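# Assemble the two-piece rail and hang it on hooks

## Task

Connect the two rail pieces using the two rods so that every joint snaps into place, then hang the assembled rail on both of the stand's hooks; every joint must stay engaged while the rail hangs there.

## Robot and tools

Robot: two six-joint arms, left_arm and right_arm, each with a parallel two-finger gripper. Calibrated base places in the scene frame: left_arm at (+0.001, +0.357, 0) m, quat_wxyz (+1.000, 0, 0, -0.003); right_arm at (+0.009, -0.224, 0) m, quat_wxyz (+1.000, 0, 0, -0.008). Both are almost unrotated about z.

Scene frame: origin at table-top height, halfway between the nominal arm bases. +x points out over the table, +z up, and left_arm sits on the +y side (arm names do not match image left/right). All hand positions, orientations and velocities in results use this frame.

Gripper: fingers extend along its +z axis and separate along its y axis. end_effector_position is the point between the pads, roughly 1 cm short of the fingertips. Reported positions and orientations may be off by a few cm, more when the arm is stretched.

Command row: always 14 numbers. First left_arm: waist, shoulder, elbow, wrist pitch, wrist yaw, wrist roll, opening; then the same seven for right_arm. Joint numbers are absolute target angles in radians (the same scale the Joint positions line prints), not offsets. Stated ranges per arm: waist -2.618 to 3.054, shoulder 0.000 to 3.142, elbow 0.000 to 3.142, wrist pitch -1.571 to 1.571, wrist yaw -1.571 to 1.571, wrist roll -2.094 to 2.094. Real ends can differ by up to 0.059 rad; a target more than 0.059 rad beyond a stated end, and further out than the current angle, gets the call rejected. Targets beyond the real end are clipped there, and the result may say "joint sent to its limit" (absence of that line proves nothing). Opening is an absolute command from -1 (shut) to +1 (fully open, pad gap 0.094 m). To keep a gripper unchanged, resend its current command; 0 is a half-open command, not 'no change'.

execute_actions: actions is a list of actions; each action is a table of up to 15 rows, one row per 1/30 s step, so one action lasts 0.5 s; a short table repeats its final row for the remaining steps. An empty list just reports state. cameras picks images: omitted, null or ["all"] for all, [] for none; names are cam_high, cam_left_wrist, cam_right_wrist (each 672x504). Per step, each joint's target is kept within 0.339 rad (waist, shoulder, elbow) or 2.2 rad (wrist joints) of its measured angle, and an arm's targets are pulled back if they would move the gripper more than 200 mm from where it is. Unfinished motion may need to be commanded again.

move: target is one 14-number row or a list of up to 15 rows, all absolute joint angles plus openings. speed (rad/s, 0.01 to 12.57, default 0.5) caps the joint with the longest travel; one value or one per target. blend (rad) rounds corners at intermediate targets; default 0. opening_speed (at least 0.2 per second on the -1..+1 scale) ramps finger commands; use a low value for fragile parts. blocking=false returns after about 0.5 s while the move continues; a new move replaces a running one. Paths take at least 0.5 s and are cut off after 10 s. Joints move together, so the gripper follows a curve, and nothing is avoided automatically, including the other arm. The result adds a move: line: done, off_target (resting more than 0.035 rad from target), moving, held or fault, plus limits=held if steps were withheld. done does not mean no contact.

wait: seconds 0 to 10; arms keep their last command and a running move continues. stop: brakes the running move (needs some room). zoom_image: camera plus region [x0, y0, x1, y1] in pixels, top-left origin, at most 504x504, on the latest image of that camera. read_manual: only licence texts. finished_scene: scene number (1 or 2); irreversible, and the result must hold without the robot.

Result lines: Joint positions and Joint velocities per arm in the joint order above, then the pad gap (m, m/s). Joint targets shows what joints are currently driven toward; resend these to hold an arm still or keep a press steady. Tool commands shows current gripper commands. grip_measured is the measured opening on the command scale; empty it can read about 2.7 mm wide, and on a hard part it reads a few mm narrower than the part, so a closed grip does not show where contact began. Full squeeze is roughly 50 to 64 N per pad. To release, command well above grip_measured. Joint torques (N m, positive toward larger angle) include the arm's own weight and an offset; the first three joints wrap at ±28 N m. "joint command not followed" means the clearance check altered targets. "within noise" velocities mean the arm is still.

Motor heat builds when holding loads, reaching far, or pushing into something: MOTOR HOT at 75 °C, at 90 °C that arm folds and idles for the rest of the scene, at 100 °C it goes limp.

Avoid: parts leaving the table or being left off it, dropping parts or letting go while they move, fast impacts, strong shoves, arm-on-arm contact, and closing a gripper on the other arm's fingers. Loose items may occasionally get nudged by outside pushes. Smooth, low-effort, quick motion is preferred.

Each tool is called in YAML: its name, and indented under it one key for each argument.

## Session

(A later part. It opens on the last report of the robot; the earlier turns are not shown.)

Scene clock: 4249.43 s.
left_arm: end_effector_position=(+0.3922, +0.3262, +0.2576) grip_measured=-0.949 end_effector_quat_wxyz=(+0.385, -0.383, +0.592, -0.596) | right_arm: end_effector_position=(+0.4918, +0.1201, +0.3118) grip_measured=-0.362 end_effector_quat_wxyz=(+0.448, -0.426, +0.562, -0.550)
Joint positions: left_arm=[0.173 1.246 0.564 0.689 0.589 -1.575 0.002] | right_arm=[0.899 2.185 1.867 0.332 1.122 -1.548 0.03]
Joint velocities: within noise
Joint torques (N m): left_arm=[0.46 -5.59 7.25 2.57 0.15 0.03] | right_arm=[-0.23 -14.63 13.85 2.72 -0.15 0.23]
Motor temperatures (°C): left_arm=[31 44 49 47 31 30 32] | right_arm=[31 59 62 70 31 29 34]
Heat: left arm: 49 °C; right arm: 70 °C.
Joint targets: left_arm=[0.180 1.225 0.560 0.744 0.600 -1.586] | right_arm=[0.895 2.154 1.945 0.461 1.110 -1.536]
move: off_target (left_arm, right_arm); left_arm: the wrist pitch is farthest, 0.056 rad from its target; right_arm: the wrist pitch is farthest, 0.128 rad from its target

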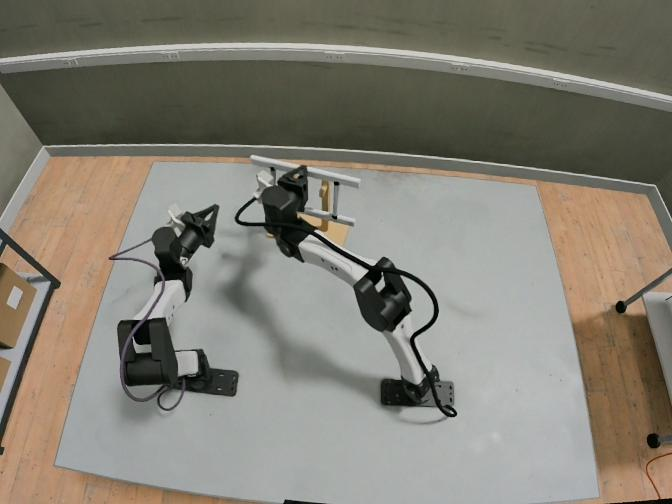

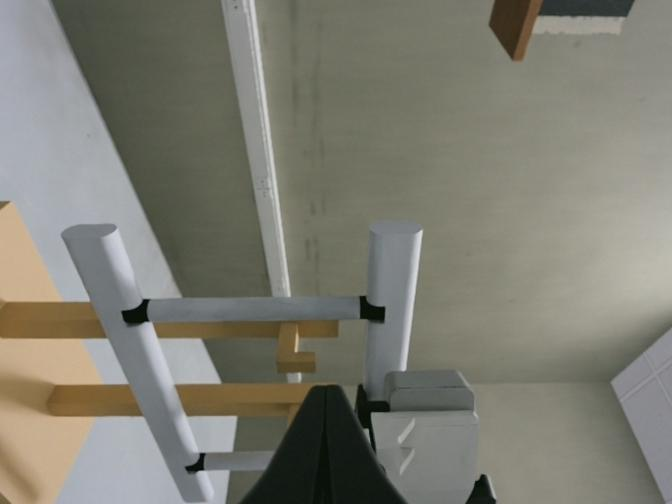

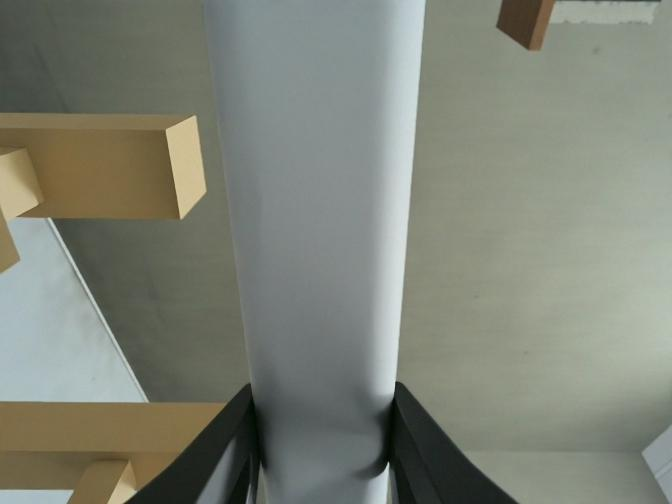

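zoom_image:
  camera: "cam_right_wrist"
  region: [0, 80, 260, 280]

zoom_image:
  camera: "cam_left_wrist"
  region: [220, 200, 480, 430]

move:
  target:
    - [0.18, 1.225, 0.56, 0.745, 0.60, -1.585, -0.95, 1.012, 2.02, 1.80, 0.42, 1.26, -1.535, -0.65]
    - [0.30, 1.41, 2.71, 0.21, 0.01, 0, -0.95, 0.71, 1.2, 1.70, -1.53, 0.0, -1.571, -0.65]
  speed: [0.3, 0.8]
  cameras: ["cam_high"]

Scaled by 1.938.

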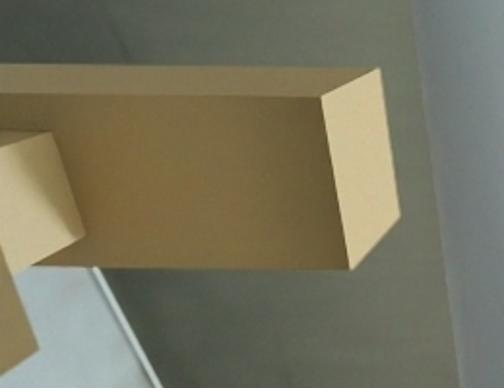

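Scaled by 1.938.

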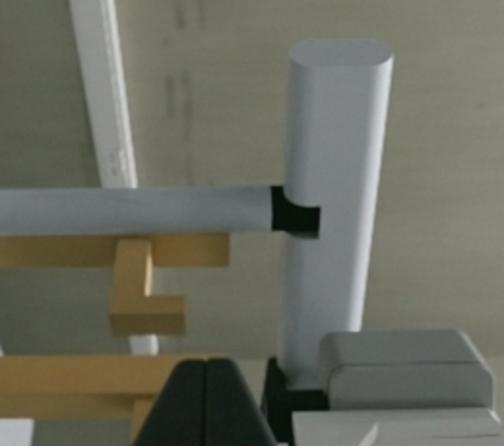

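Scene clock: 4317.03 s.
left_arm: end_effector_position=(-0.0305, +0.3433, +0.8710) grip_measured=-0.949 end_effector_quat_wxyz=(+0.991, +0.014, -0.004, +0.136) | right_arm: end_effector_position=(+0.1951, -0.0683, +0.3172) grip_measured=-0.363 end_effector_quat_wxyz=(-0.238, +0.870, -0.417, +0.117)
Joint positions: left_arm=[0.293 1.385 2.726 0.243 0.026 -0.014 0.002] | right_arm=[0.728 1.215 1.701 -1.52 0.024 -1.542 0.03]
Joint velocities: within noise
Joint torques (N m): left_arm=[0.47 3.15 -0.98 -0.63 -0.12 0.24] | right_arm=[-0.68 -3.62 4.66 1.04 -0.2 -0.12]
Motor temperatures (°C): left_arm=[31 46 53 57 31 30 32] | right_arm=[31 71 62 70 31 29 34]
Heat: left arm: 57 °C; right arm: 71 °C.
Joint targets: left_arm=[0.300 1.397 2.724 0.223 0.011 0.000] | right_arm=[0.721 1.198 1.700 -1.529 0.011 -1.559]
move: done
Images, in order (width x height): cam_high 672x504.

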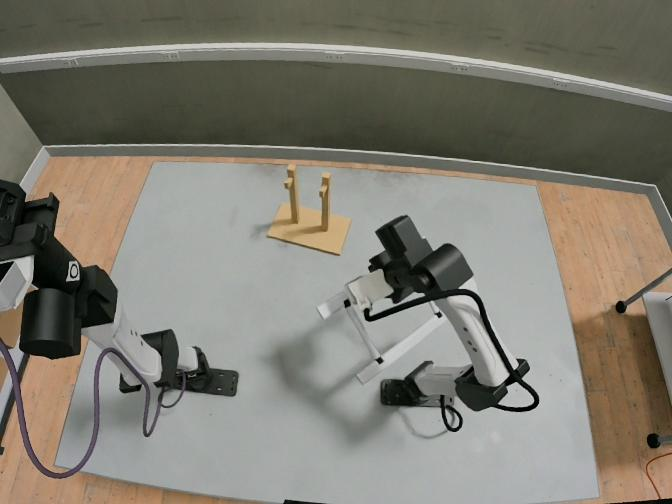

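wait:
  seconds: 6
  cameras: []

Scene clock: 4376.77 s.
left_arm: end_effector_position=(-0.0306, +0.3436, +0.8710) grip_measured=-0.949 end_effector_quat_wxyz=(+0.991, +0.013, -0.004, +0.137) | right_arm: end_effector_position=(+0.1951, -0.0683, +0.3172) grip_measured=-0.363 end_effector_quat_wxyz=(-0.238, +0.870, -0.417, +0.117)
Joint positions: left_arm=[0.293 1.385 2.726 0.243 0.024 -0.012 0.002] | right_arm=[0.728 1.215 1.701 -1.52 0.024 -1.542 0.03]
Joint velocities: within noise
Joint torques (N m): left_arm=[0.44 3.17 -0.96 -0.62 -0.11 0.23] | right_arm=[-0.68 -3.63 4.66 1.04 -0.2 -0.16]
Motor temperatures (°C): left_arm=[31 43 46 43 31 30 32] | right_arm=[31 51 54 53 31 29 34]
Heat: left arm: 46 °C; right arm: 54 °C.
Joint targets: left_arm=[0.300 1.397 2.724 0.223 0.010 0.001] | right_arm=[0.721 1.198 1.700 -1.529 0.011 -1.559]
Tool commands: left_gripper/opening=-0.95 right_gripper/opening=-0.65
wait: 6.00 s; at rest from the start
No camera images: "cameras" was empty.

wait:
  seconds: 9
  cameras: []

move:
  target:
    - [0.18, 1.225, 0.56, 0.745, 0.60, -1.585, -0.95, 1.012, 2.05, 1.775, 0.50, 1.26, -1.535, -0.65]
    - [0.18, 1.225, 0.56, 0.745, 0.60, -1.585, -0.95, 0.876, 2.182, 1.955, 0.47, 1.089, -1.559, -0.65]
  speed: [0.8, 0.15]

zoom_image:
  camera: "cam_high"
  region: [230, 140, 390, 270]

Scene clock: 4392.27 s.
left_arm: end_effector_position=(-0.0306, +0.3436, +0.8710) grip_measured=-0.949 end_effector_quat_wxyz=(+0.991, +0.013, -0.004, +0.137) | right_arm: end_effector_position=(+0.1951, -0.0683, +0.3172) grip_measured=-0.363 end_effector_quat_wxyz=(-0.238, +0.870, -0.417, +0.117)
Joint positions: left_arm=[0.293 1.385 2.726 0.243 0.024 -0.012 0.002] | right_arm=[0.728 1.215 1.701 -1.52 0.024 -1.542 0.03]
Joint velocities: within noise
Joint torques (N m): left_arm=[0.46 3.19 -0.98 -0.63 -0.11 0.24] | right_arm=[-0.66 -3.62 4.67 1.04 -0.2 -0.17]
Motor temperatures (°C): left_arm=[31 42 45 42 31 30 32] | right_arm=[31 49 53 51 31 29 34]
Heat: left arm: 45 °C; right arm: 53 °C.
Joint targets: left_arm=[0.300 1.397 2.724 0.223 0.010 0.001] | right_arm=[0.721 1.198 1.700 -1.529 0.011 -1.559]
Tool commands: left_gripper/opening=-0.95 right_gripper/opening=-0.65
wait: 9.00 s; at rest from the start
No camera images: "cameras" was empty.

Scene clock: 4396.90 s.
left_arm: end_effector_position=(+0.3943, +0.3313, +0.2508) grip_measured=-0.949 end_effector_quat_wxyz=(+0.382, -0.394, +0.593, -0.590) | right_arm: end_effector_position=(+0.5077, +0.1155, +0.2948) grip_measured=-0.362 end_effector_quat_wxyz=(+0.434, -0.441, +0.558, -0.553)
Joint positions: left_arm=[0.186 1.258 0.564 0.678 0.589 -1.574 0.002] | right_arm=[0.868 2.217 1.874 0.318 1.089 -1.552 0.03]
Joint velocities: within noise
Joint torques (N m): left_arm=[-0.76 -5.6 6.05 2.58 0.16 0.01] | right_arm=[-0.38 -14.99 13.87 2.9 -0.14 -0.13]
Motor temperatures (°C): left_arm=[31 43 46 44 31 30 32] | right_arm=[31 51 54 55 31 29 34]
Heat: left arm: 46 °C; right arm: 55 °C.
Joint targets: left_arm=[0.179 1.238 0.546 0.733 0.600 -1.585] | right_arm=[0.865 2.185 1.953 0.468 1.079 -1.571]
move: off_target (left_arm, right_arm); left_arm: the wrist pitch is farthest, 0.067 rad from its target; right_arm: the wrist pitch is farthest, 0.152 rad from its target

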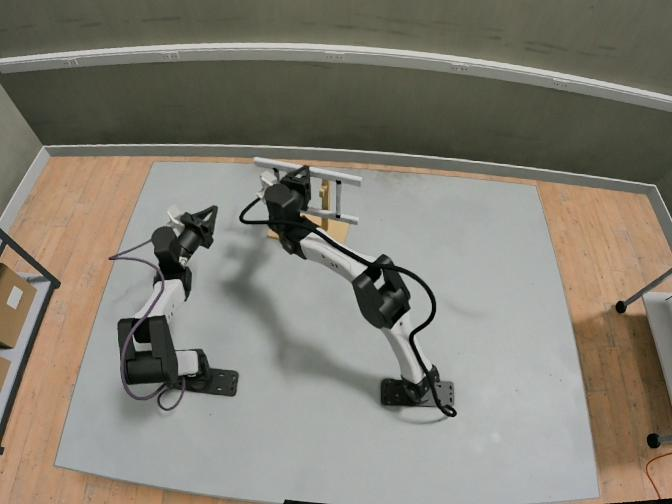

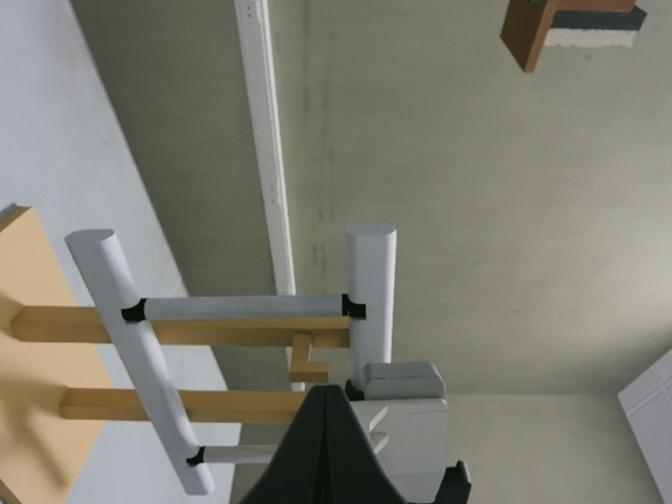

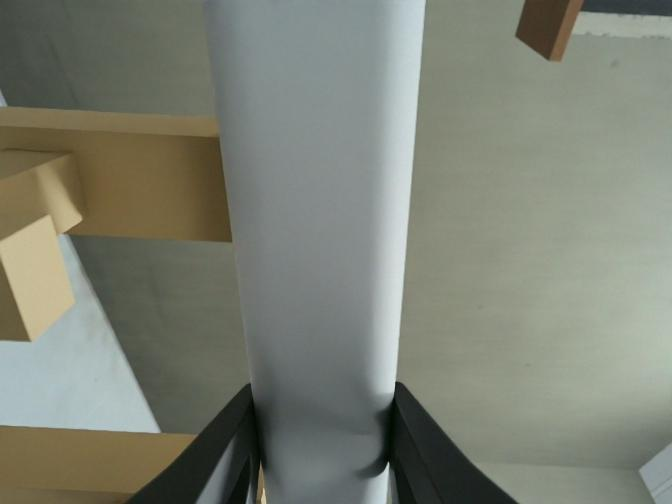

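Scaled by 3.150.

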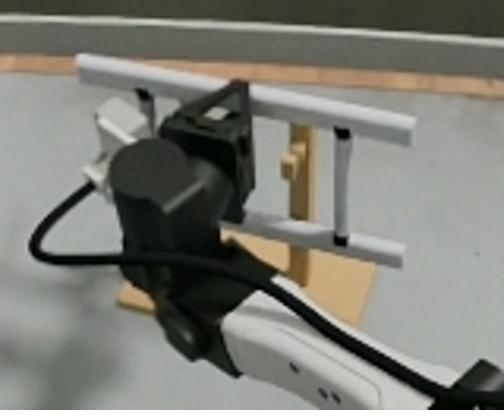

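move:
  target: [0.18, 1.225, 0.56, 0.745, 0.60, -1.585, -0.95, 0.874, 2.203, 1.777, 0.60, 1.089, -1.559, -0.65]
  speed: 0.09

zoom_image:
  camera: "cam_high"
  region: [230, 140, 390, 270]

zoom_image:
  camera: "cam_left_wrist"
  region: [220, 200, 480, 430]

Scene clock: 4422.77 s.
left_arm: end_effector_position=(+0.3926, +0.3310, +0.2579) grip_measured=-0.949 end_effector_quat_wxyz=(+0.390, -0.386, +0.589, -0.593) | right_arm: end_effector_position=(+0.5057, +0.1161, +0.2654) grip_measured=-0.362 end_effector_quat_wxyz=(+0.440, -0.438, +0.559, -0.549)
Joint positions: left_arm=[0.186 1.246 0.564 0.691 0.589 -1.574 0.002] | right_arm=[0.871 2.231 1.776 0.434 1.087 -1.542 0.03]
Joint velocities: within noise
Joint torques (N m): left_arm=[-0.7 -5.6 7.24 2.55 0.15 0.02] | right_arm=[0.53 -14.67 6.61 3.09 -0.02 0]
Motor temperatures (°C): left_arm=[31 44 48 49 31 30 32] | right_arm=[31 69 62 62 31 29 34]
Heat: left arm: 49 °C; right arm: 69 °C.
Joint targets: left_arm=[0.180 1.225 0.560 0.745 0.600 -1.585] | right_arm=[0.877 2.202 1.778 0.601 1.088 -1.548]
move: off_target (left_arm, right_arm); left_arm: the wrist pitch is farthest, 0.054 rad from its target; right_arm: the wrist pitch is farthest, 0.166 rad from its target

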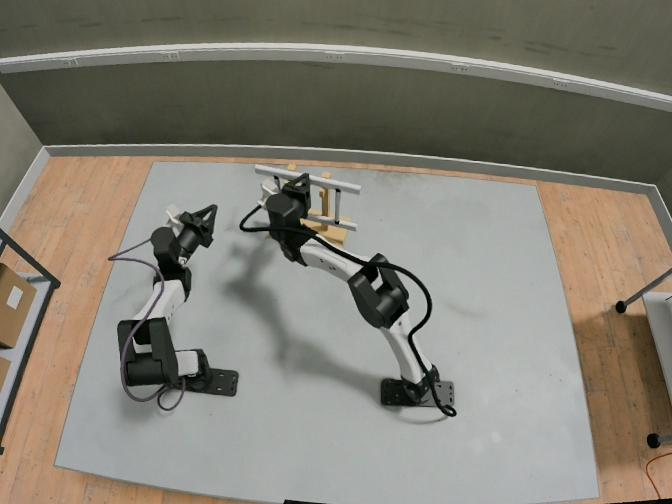

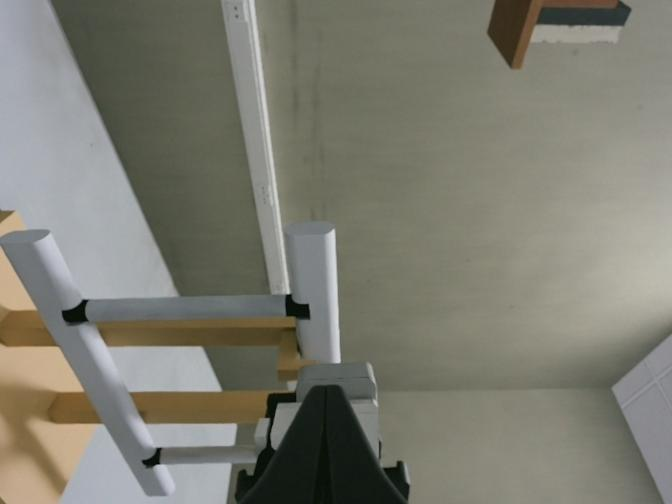

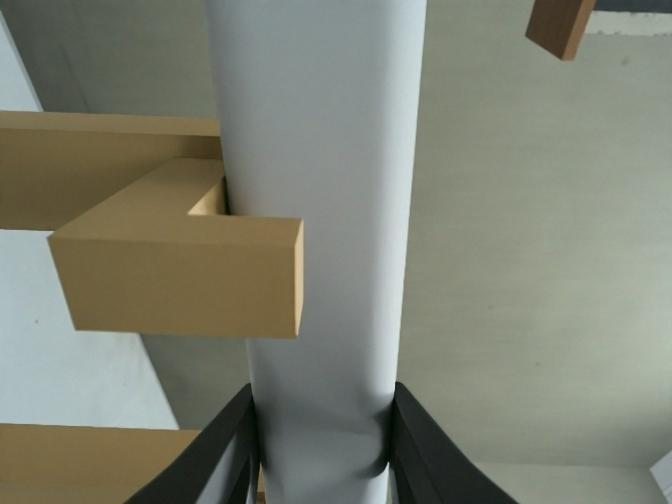

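Scaled by 3.150.

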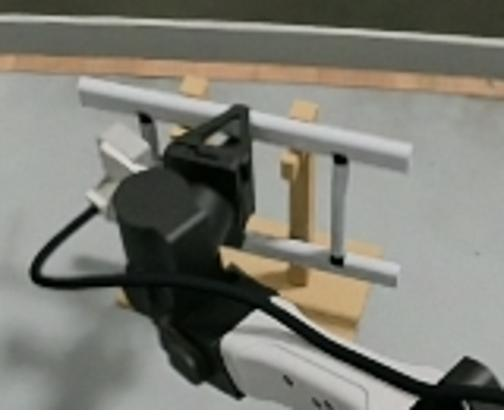

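Scaled by 1.938.

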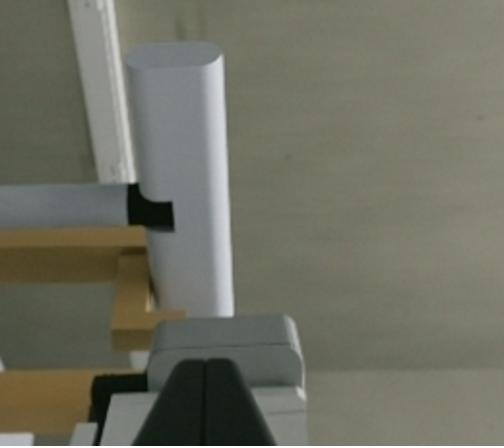

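move:
  target: [0.18, 1.225, 0.56, 0.745, 0.60, -1.585, -0.95, 0.874, 2.208, 1.742, 0.60, 1.089, -1.559, -0.65]
  speed: 0.06
  cameras: ["cam_left_wrist", "cam_right_wrist"]

zoom_image:
  camera: "cam_right_wrist"
  region: [40, 90, 340, 390]

Scene clock: 4433.27 s.
left_arm: end_effector_position=(+0.3926, +0.3310, +0.2579) grip_measured=-0.949 end_effector_quat_wxyz=(+0.389, -0.386, +0.589, -0.593) | right_arm: end_effector_position=(+0.5041, +0.1156, +0.2620) grip_measured=-0.362 end_effector_quat_wxyz=(+0.449, -0.430, +0.561, -0.547)
Joint positions: left_arm=[0.186 1.246 0.564 0.691 0.589 -1.575 0.002] | right_arm=[0.873 2.231 1.747 0.488 1.087 -1.542 0.03]
Joint velocities: within noise
Joint torques (N m): left_arm=[-0.69 -5.56 7.27 2.56 0.15 0.02] | right_arm=[0.24 -14.16 5.98 2.62 -0.02 -0.12]
Motor temperatures (°C): left_arm=[31 44 49 53 31 30 32] | right_arm=[31 70 59 65 31 29 34]
Heat: left arm: 53 °C; right arm: 70 °C.
Joint targets: left_arm=[0.180 1.225 0.560 0.745 0.600 -1.586] | right_arm=[0.876 2.208 1.741 0.600 1.089 -1.559]
move: off_target (left_arm, right_arm); left_arm: the wrist pitch is farthest, 0.054 rad from its target; right_arm: the wrist pitch is farthest, 0.112 rad from its target
Images, in order (width x height): cam_left_wrist 672x504, cam_right_wrist 672x504.

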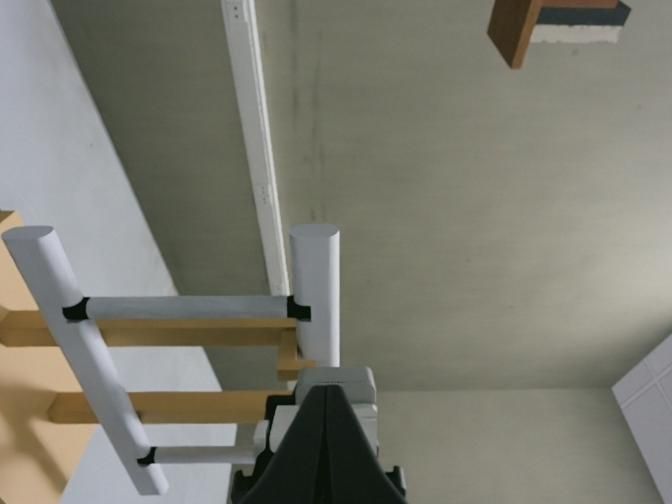

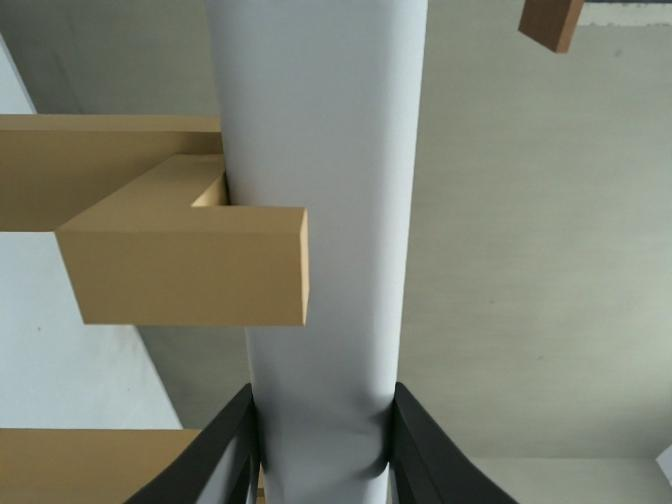

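Scaled by 1.680.

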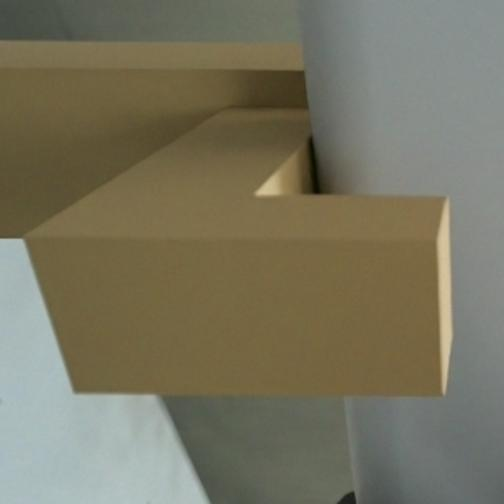

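move:
  target: [0.18, 1.225, 0.56, 0.745, 0.60, -1.585, -0.95, 0.874, 2.21, 1.712, 0.60, 1.089, -1.559, -0.65]
  speed: 0.06
  cameras: ["cam_left_wrist", "cam_right_wrist"]

zoom_image:
  camera: "cam_right_wrist"
  region: [40, 90, 340, 390]

Scene clock: 4445.13 s.
left_arm: end_effector_position=(+0.3926, +0.3310, +0.2579) grip_measured=-0.949 end_effector_quat_wxyz=(+0.389, -0.386, +0.589, -0.593) | right_arm: end_effector_position=(+0.5033, +0.1149, +0.2605) grip_measured=-0.362 end_effector_quat_wxyz=(+0.454, -0.426, +0.559, -0.548)
Joint positions: left_arm=[0.186 1.246 0.564 0.691 0.589 -1.575 0.002] | right_arm=[0.873 2.231 1.727 0.529 1.086 -1.552 0.03]
Joint velocities: within noise
Joint torques (N m): left_arm=[-0.72 -5.56 7.25 2.56 0.15 0.04] | right_arm=[0.1 -13.96 5.04 2.22 -0.03 -0.12]
Motor temperatures (°C): left_arm=[31 44 50 56 31 30 32] | right_arm=[31 70 57 68 31 29 34]
Heat: left arm: 56 °C; right arm: 70 °C.
Joint targets: left_arm=[0.180 1.225 0.560 0.745 0.600 -1.585] | right_arm=[0.874 2.210 1.712 0.601 1.089 -1.570]
move: off_target (left_arm, right_arm); left_arm: the wrist pitch is farthest, 0.054 rad from its target; right_arm: the wrist pitch is farthest, 0.071 rad from its target
Images, in order (width x height): cam_left_wrist 672x504, cam_right_wrist 672x504.

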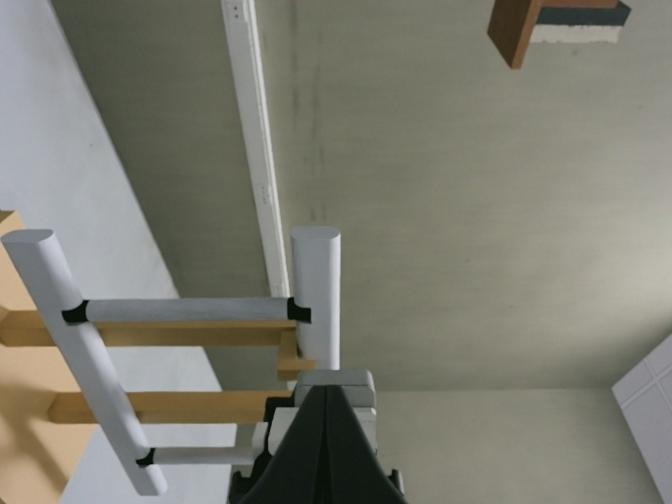

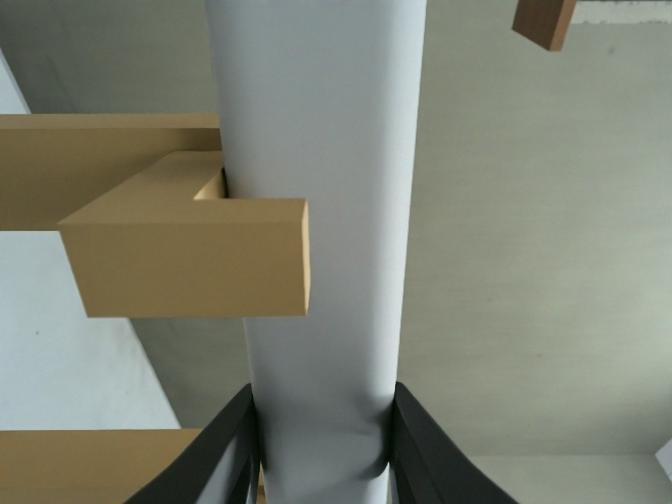

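Scaled by 1.680.

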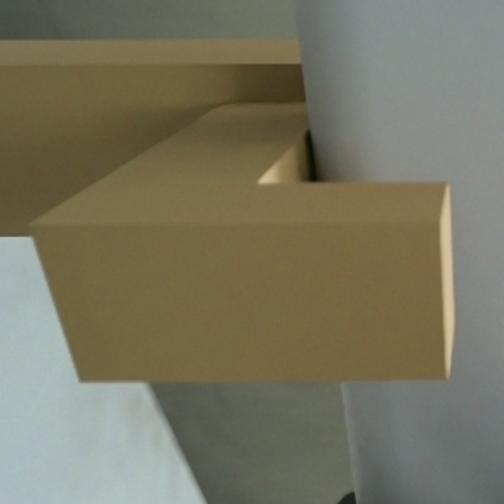

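move:
  target: [0.18, 1.225, 0.56, 0.745, 0.60, -1.585, -0.95, 0.874, 2.21, 1.70, 0.575, 1.089, -1.62, -0.65]
  speed: 0.08
  cameras: ["cam_left_wrist", "cam_right_wrist"]

zoom_image:
  camera: "cam_right_wrist"
  region: [40, 90, 340, 390]

Scene clock: 4460.63 s.
left_arm: end_effector_position=(+0.3926, +0.3310, +0.2579) grip_measured=-0.949 end_effector_quat_wxyz=(+0.389, -0.386, +0.589, -0.593) | right_arm: end_effector_position=(+0.5031, +0.1150, +0.2596) grip_measured=-0.362 end_effector_quat_wxyz=(+0.453, -0.428, +0.556, -0.550)
Joint positions: left_arm=[0.186 1.246 0.564 0.691 0.589 -1.575 0.002] | right_arm=[0.873 2.231 1.72 0.543 1.083 -1.566 0.03]
Joint velocities: within noise
Joint torques (N m): left_arm=[-0.69 -5.56 7.27 2.57 0.15 0.04] | right_arm=[0.09 -13.93 4.55 1.82 0 -0.47]
Motor temperatures (°C): left_arm=[31 45 51 59 31 30 32] | right_arm=[31 71 55 66 31 29 34]
Heat: left arm: 59 °C; right arm: 71 °C.
Joint targets: left_arm=[0.180 1.225 0.560 0.745 0.600 -1.585] | right_arm=[0.874 2.210 1.700 0.574 1.090 -1.609]
move: off_target (left_arm, right_arm); left_arm: the wrist pitch is farthest, 0.054 rad from its target; right_arm: the wrist roll is farthest, 0.054 rad from its target
Images, in order (width x height): cam_left_wrist 672x504, cam_right_wrist 672x504.

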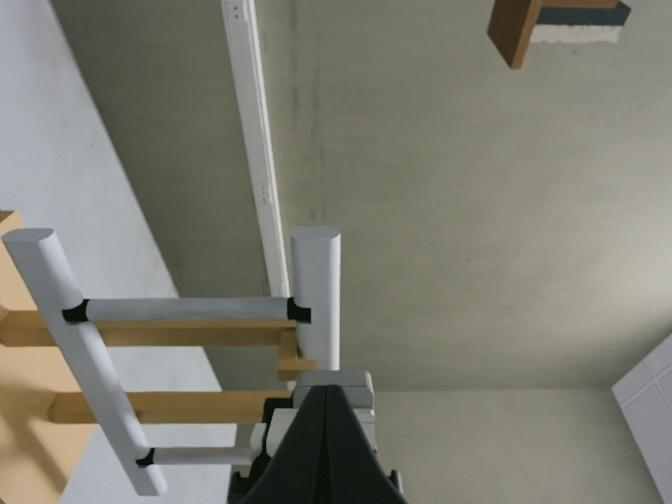

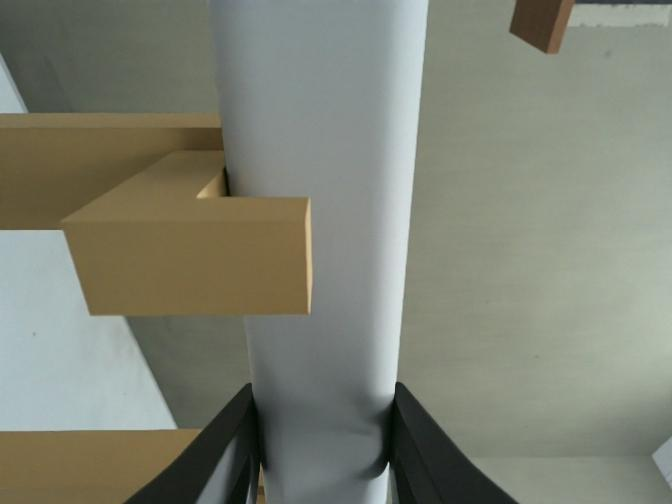

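Scaled by 1.680.

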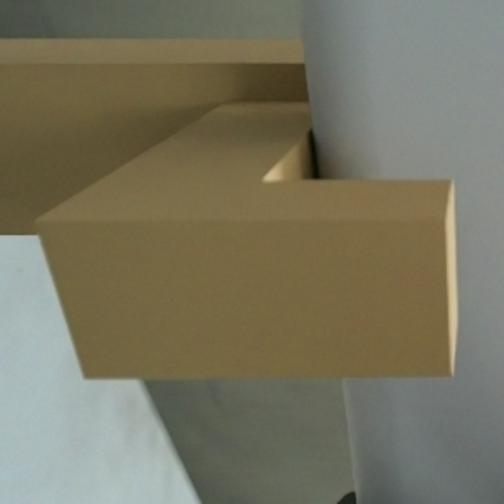

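move:
  target: [0.18, 1.225, 0.56, 0.745, 0.60, -1.585, -0.95, 0.874, 2.21, 1.70, 0.565, 1.089, -1.68, -0.65]
  speed: 0.1
  cameras: ["cam_left_wrist", "cam_right_wrist"]

zoom_image:
  camera: "cam_right_wrist"
  region: [40, 90, 340, 390]

zoom_image:
  camera: "cam_left_wrist"
  region: [220, 200, 420, 400]

Scene clock: 4471.77 s.
left_arm: end_effector_position=(+0.3926, +0.3310, +0.2579) grip_measured=-0.949 end_effector_quat_wxyz=(+0.389, -0.386, +0.589, -0.593) | right_arm: end_effector_position=(+0.5030, +0.1150, +0.2612) grip_measured=-0.362 end_effector_quat_wxyz=(+0.444, -0.437, +0.547, -0.559)
Joint positions: left_arm=[0.186 1.246 0.564 0.691 0.589 -1.575 0.002] | right_arm=[0.873 2.231 1.72 0.554 1.083 -1.612 0.03]
Joint velocities: within noise
Joint torques (N m): left_arm=[-0.68 -5.57 7.25 2.56 0.15 0.04] | right_arm=[0.09 -13.94 4.59 1.62 0 -0.71]
Motor temperatures (°C): left_arm=[31 45 52 60 31 30 32] | right_arm=[31 72 53 62 31 29 34]
Heat: left arm: 60 °C; right arm: 72 °C.
Joint targets: left_arm=[0.180 1.225 0.560 0.745 0.600 -1.585] | right_arm=[0.874 2.210 1.700 0.566 1.089 -1.679]
move: off_target (left_arm, right_arm); left_arm: the wrist pitch is farthest, 0.054 rad from its target; right_arm: the wrist roll is farthest, 0.068 rad from its target
Images, in order (width x height): cam_left_wrist 672x504, cam_right_wrist 672x504.

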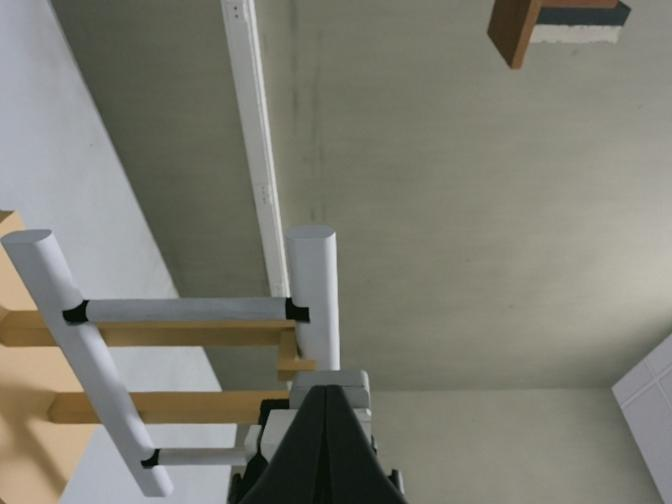

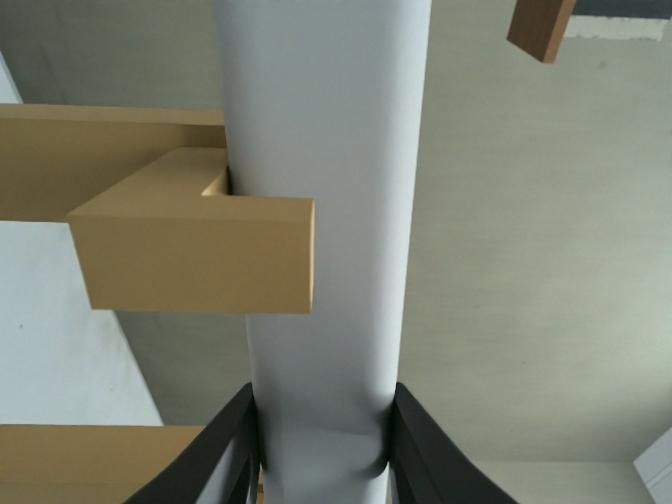

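Scaled by 1.680.

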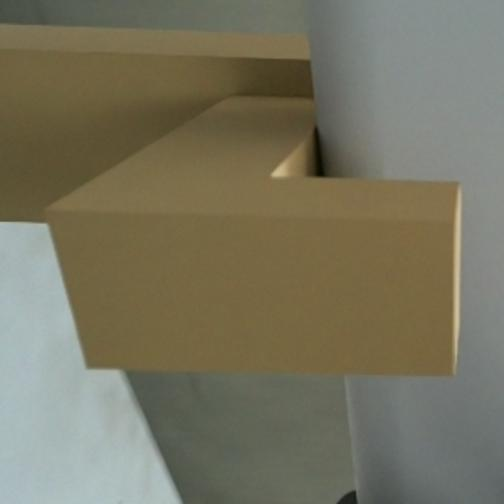

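Scaled by 2.520.

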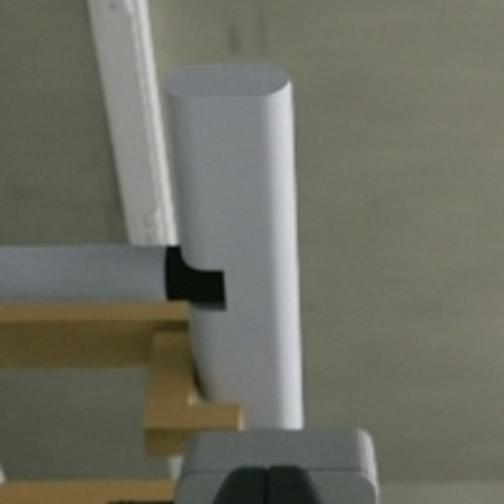

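move:
  target: [0.18, 1.225, 0.56, 0.745, 0.60, -1.585, -0.95, 0.874, 2.213, 1.703, 0.565, 1.089, -1.63, 0.9]
  speed: 0.1
  opening_speed: 0.8

zoom_image:
  camera: "cam_high"
  region: [230, 140, 390, 270]

zoom_image:
  camera: "cam_left_wrist"
  region: [220, 200, 420, 400]

Scene clock: 4492.17 s.
left_arm: end_effector_position=(+0.3926, +0.3310, +0.2579) grip_measured=-0.949 end_effector_quat_wxyz=(+0.389, -0.386, +0.589, -0.593) | right_arm: end_effector_position=(+0.5004, +0.1160, +0.2599) grip_measured=+0.898 end_effector_quat_wxyz=(+0.437, -0.441, +0.544, -0.564)
Joint positions: left_arm=[0.186 1.246 0.564 0.691 0.589 -1.575 0.002] | right_arm=[0.879 2.231 1.716 0.554 1.093 -1.628 0.089]
Joint velocities: within noise
Joint torques (N m): left_arm=[-0.69 -5.57 7.27 2.57 0.15 0.04] | right_arm=[0.09 -13.7 5.12 1.63 0 -0.1]
Motor temperatures (°C): left_arm=[31 45 52 61 31 30 32] | right_arm=[31 73 51 61 31 29 34]
Heat: left arm: 61 °C; right arm: 73 °C.
Joint targets: left_arm=[0.180 1.225 0.560 0.745 0.600 -1.585] | right_arm=[0.880 2.213 1.703 0.565 1.100 -1.642]
move: off_target (left_arm); left_arm: the wrist pitch is farthest, 0.054 rad from its target

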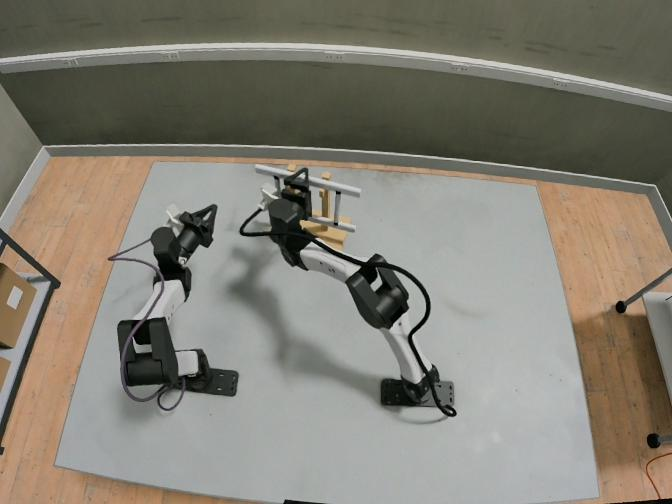

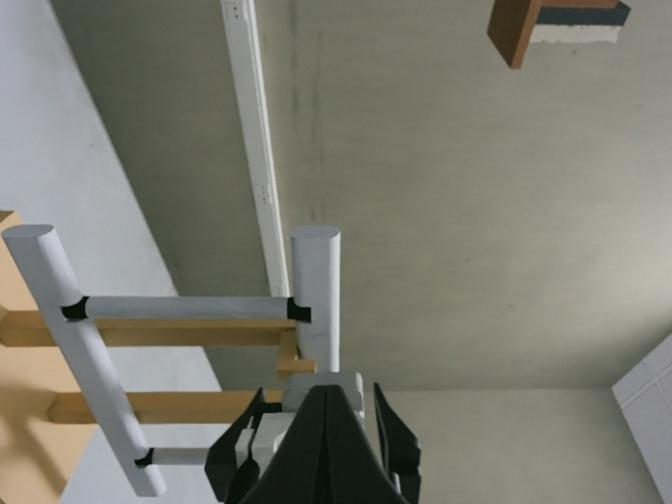

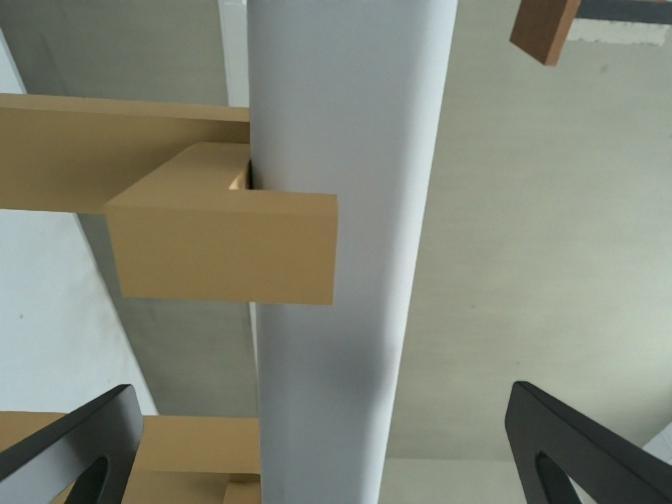

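Scaled by 3.150.

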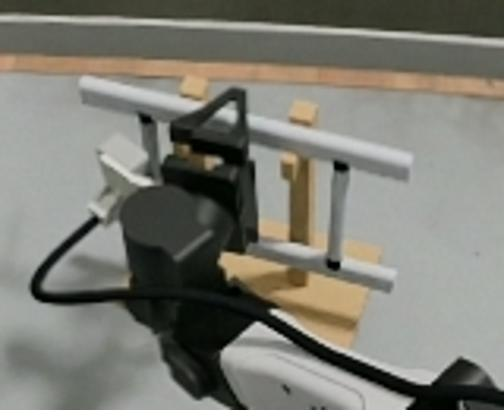

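Scaled by 2.520.

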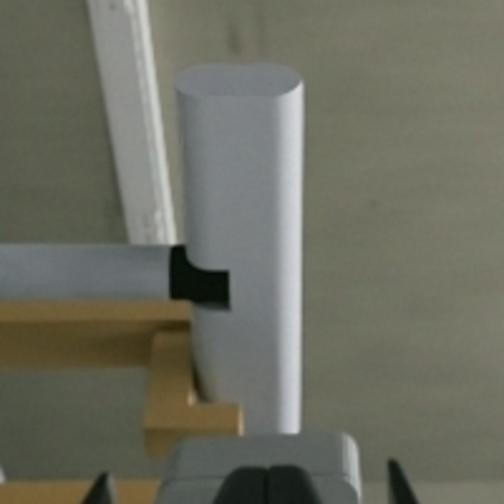

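move:
  target:
    - [0.18, 1.225, 0.56, 0.745, 0.60, -1.585, -0.95, 0.975, 2.145, 1.65, 0.545, 1.21, -1.628, 0.9]
    - [0.18, 1.225, 0.56, 0.745, 0.60, -1.585, -0.95, 1.02, 2.0, 1.62, 0.45, 1.26, -1.628, 0.9]
  speed: [0.15, 0.4]

zoom_image:
  camera: "cam_high"
  region: [230, 140, 390, 270]

zoom_image:
  camera: "cam_left_wrist"
  region: [200, 200, 480, 480]

Scene clock: 4510.97 s.
left_arm: end_effector_position=(+0.3926, +0.3310, +0.2582) grip_measured=-0.949 end_effector_quat_wxyz=(+0.390, -0.386, +0.589, -0.594) | right_arm: end_effector_position=(+0.4239, +0.1212, +0.3256) grip_measured=+0.898 end_effector_quat_wxyz=(+0.454, -0.418, +0.556, -0.557)
Joint positions: left_arm=[0.186 1.246 0.564 0.692 0.589 -1.575 0.002] | right_arm=[1.015 2.027 1.635 0.493 1.242 -1.628 0.089]
Joint velocities: within noise
Joint torques (N m): left_arm=[-0.7 -5.56 7.23 2.56 0.15 0.04] | right_arm=[0.5 -13 5.05 1.05 0.03 0.08]
Motor temperatures (°C): left_arm=[31 45 53 62 31 30 32] | right_arm=[31 75 51 60 31 29 33]
Heat: left arm: 62 °C; right arm: 75 °C. Fold the right arm in close to its base, or ease its load, before you think long.
Joint targets: left_arm=[0.180 1.225 0.560 0.746 0.600 -1.585] | right_arm=[1.021 1.999 1.620 0.449 1.260 -1.628]
MOTOR HOT: the shoulder of the right arm reports 75 °C; the controller's stop level is 90 °C. To cool a motor, set the load down, stop pushing, or move to a pose that needs little force.
move: off_target (left_arm, right_arm); left_arm: the wrist pitch is farthest, 0.053 rad from its target; right_arm: the wrist pitch is farthest, 0.043 rad from its target

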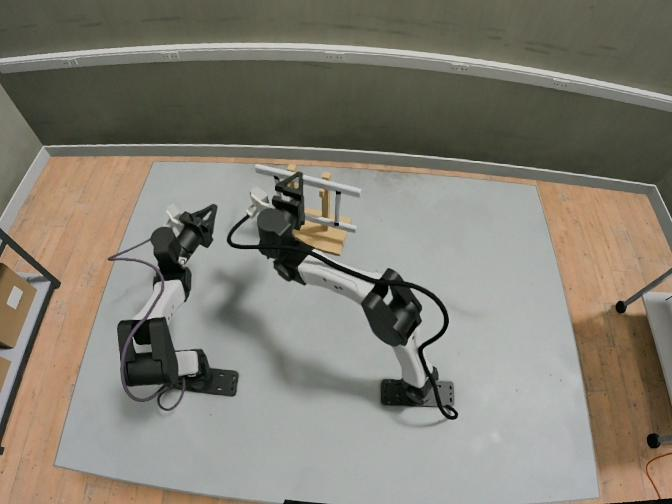

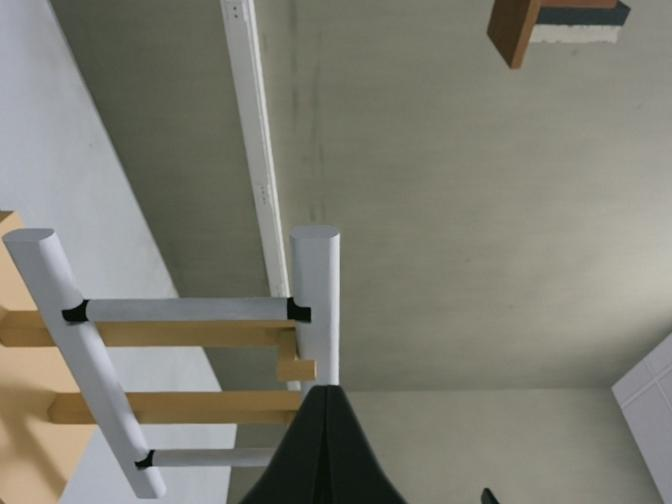

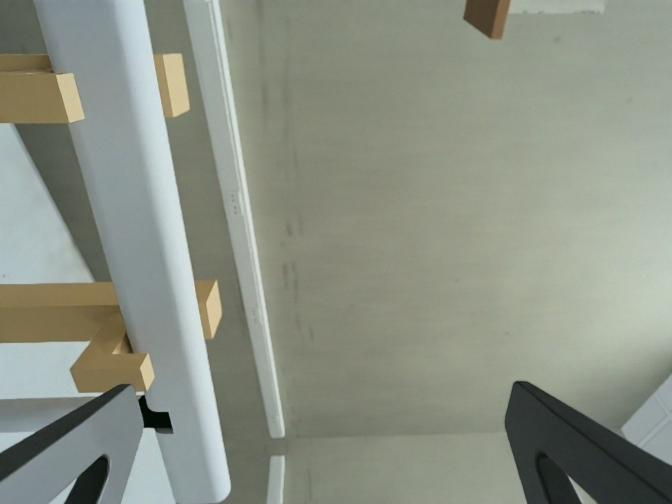

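Scaled by 3.150.

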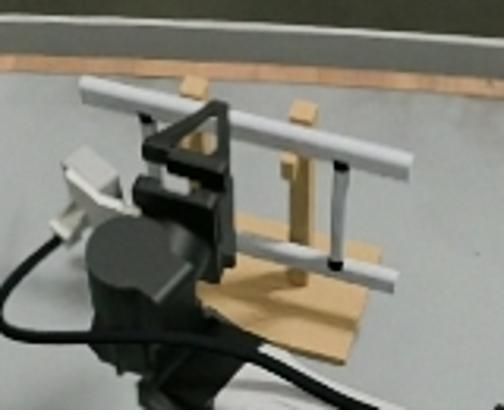

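Scaled by 1.800.

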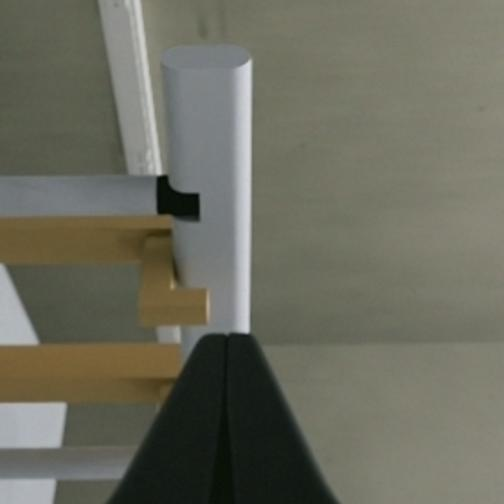

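move:
  target: [0.30, 1.41, 2.71, 0.21, 0.01, 0, -0.95, 0.70, 1.45, 2.75, 0.25, 0.0, 0.0, 0.5]
  speed: 0.8
  cameras: ["cam_high"]

zoom_image:
  camera: "cam_high"
  region: [230, 140, 390, 270]

Scene clock: 4518.90 s.
left_arm: end_effector_position=(-0.0302, +0.3437, +0.8710) grip_measured=-0.949 end_effector_quat_wxyz=(+0.991, +0.013, -0.003, +0.136) | right_arm: end_effector_position=(-0.0125, -0.2455, +0.8727) grip_measured=+0.502 end_effector_quat_wxyz=(+0.943, +0.016, -0.018, +0.331)
Joint positions: left_arm=[0.293 1.385 2.726 0.241 0.024 -0.014 0.002] | right_arm=[0.707 1.428 2.767 0.276 0.018 -0.017 0.071]
Joint velocities: within noise
Joint torques (N m): left_arm=[0.47 3.12 -0.98 -0.62 -0.12 0.24] | right_arm=[-0.72 2.54 -1.2 -0.68 -0.28 0.23]
Motor temperatures (°C): left_arm=[31 45 53 60 31 30 32] | right_arm=[31 73 50 57 31 29 33]
Heat: left arm: 60 °C; right arm: 73 °C. Fold the right arm in close to its base, or ease its load, before you think long.
Joint targets: left_arm=[0.300 1.397 2.724 0.221 0.010 0.000] | right_arm=[0.699 1.436 2.763 0.262 -0.001 0.001]
MOTOR HOT: still on. The shoulder of the right arm reports 73 °C.
move: done
Images, in order (width x height): cam_high 672x504.

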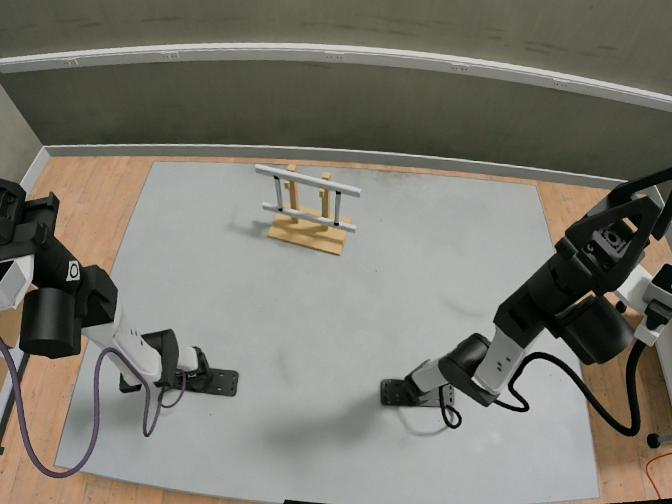

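Scaled by 3.150.

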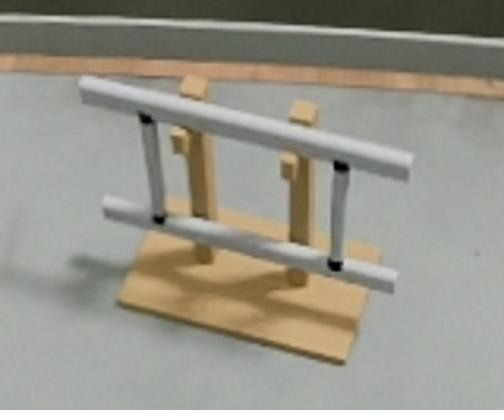

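finished_scene:
  scene: 1

The scene is finished: the task was done.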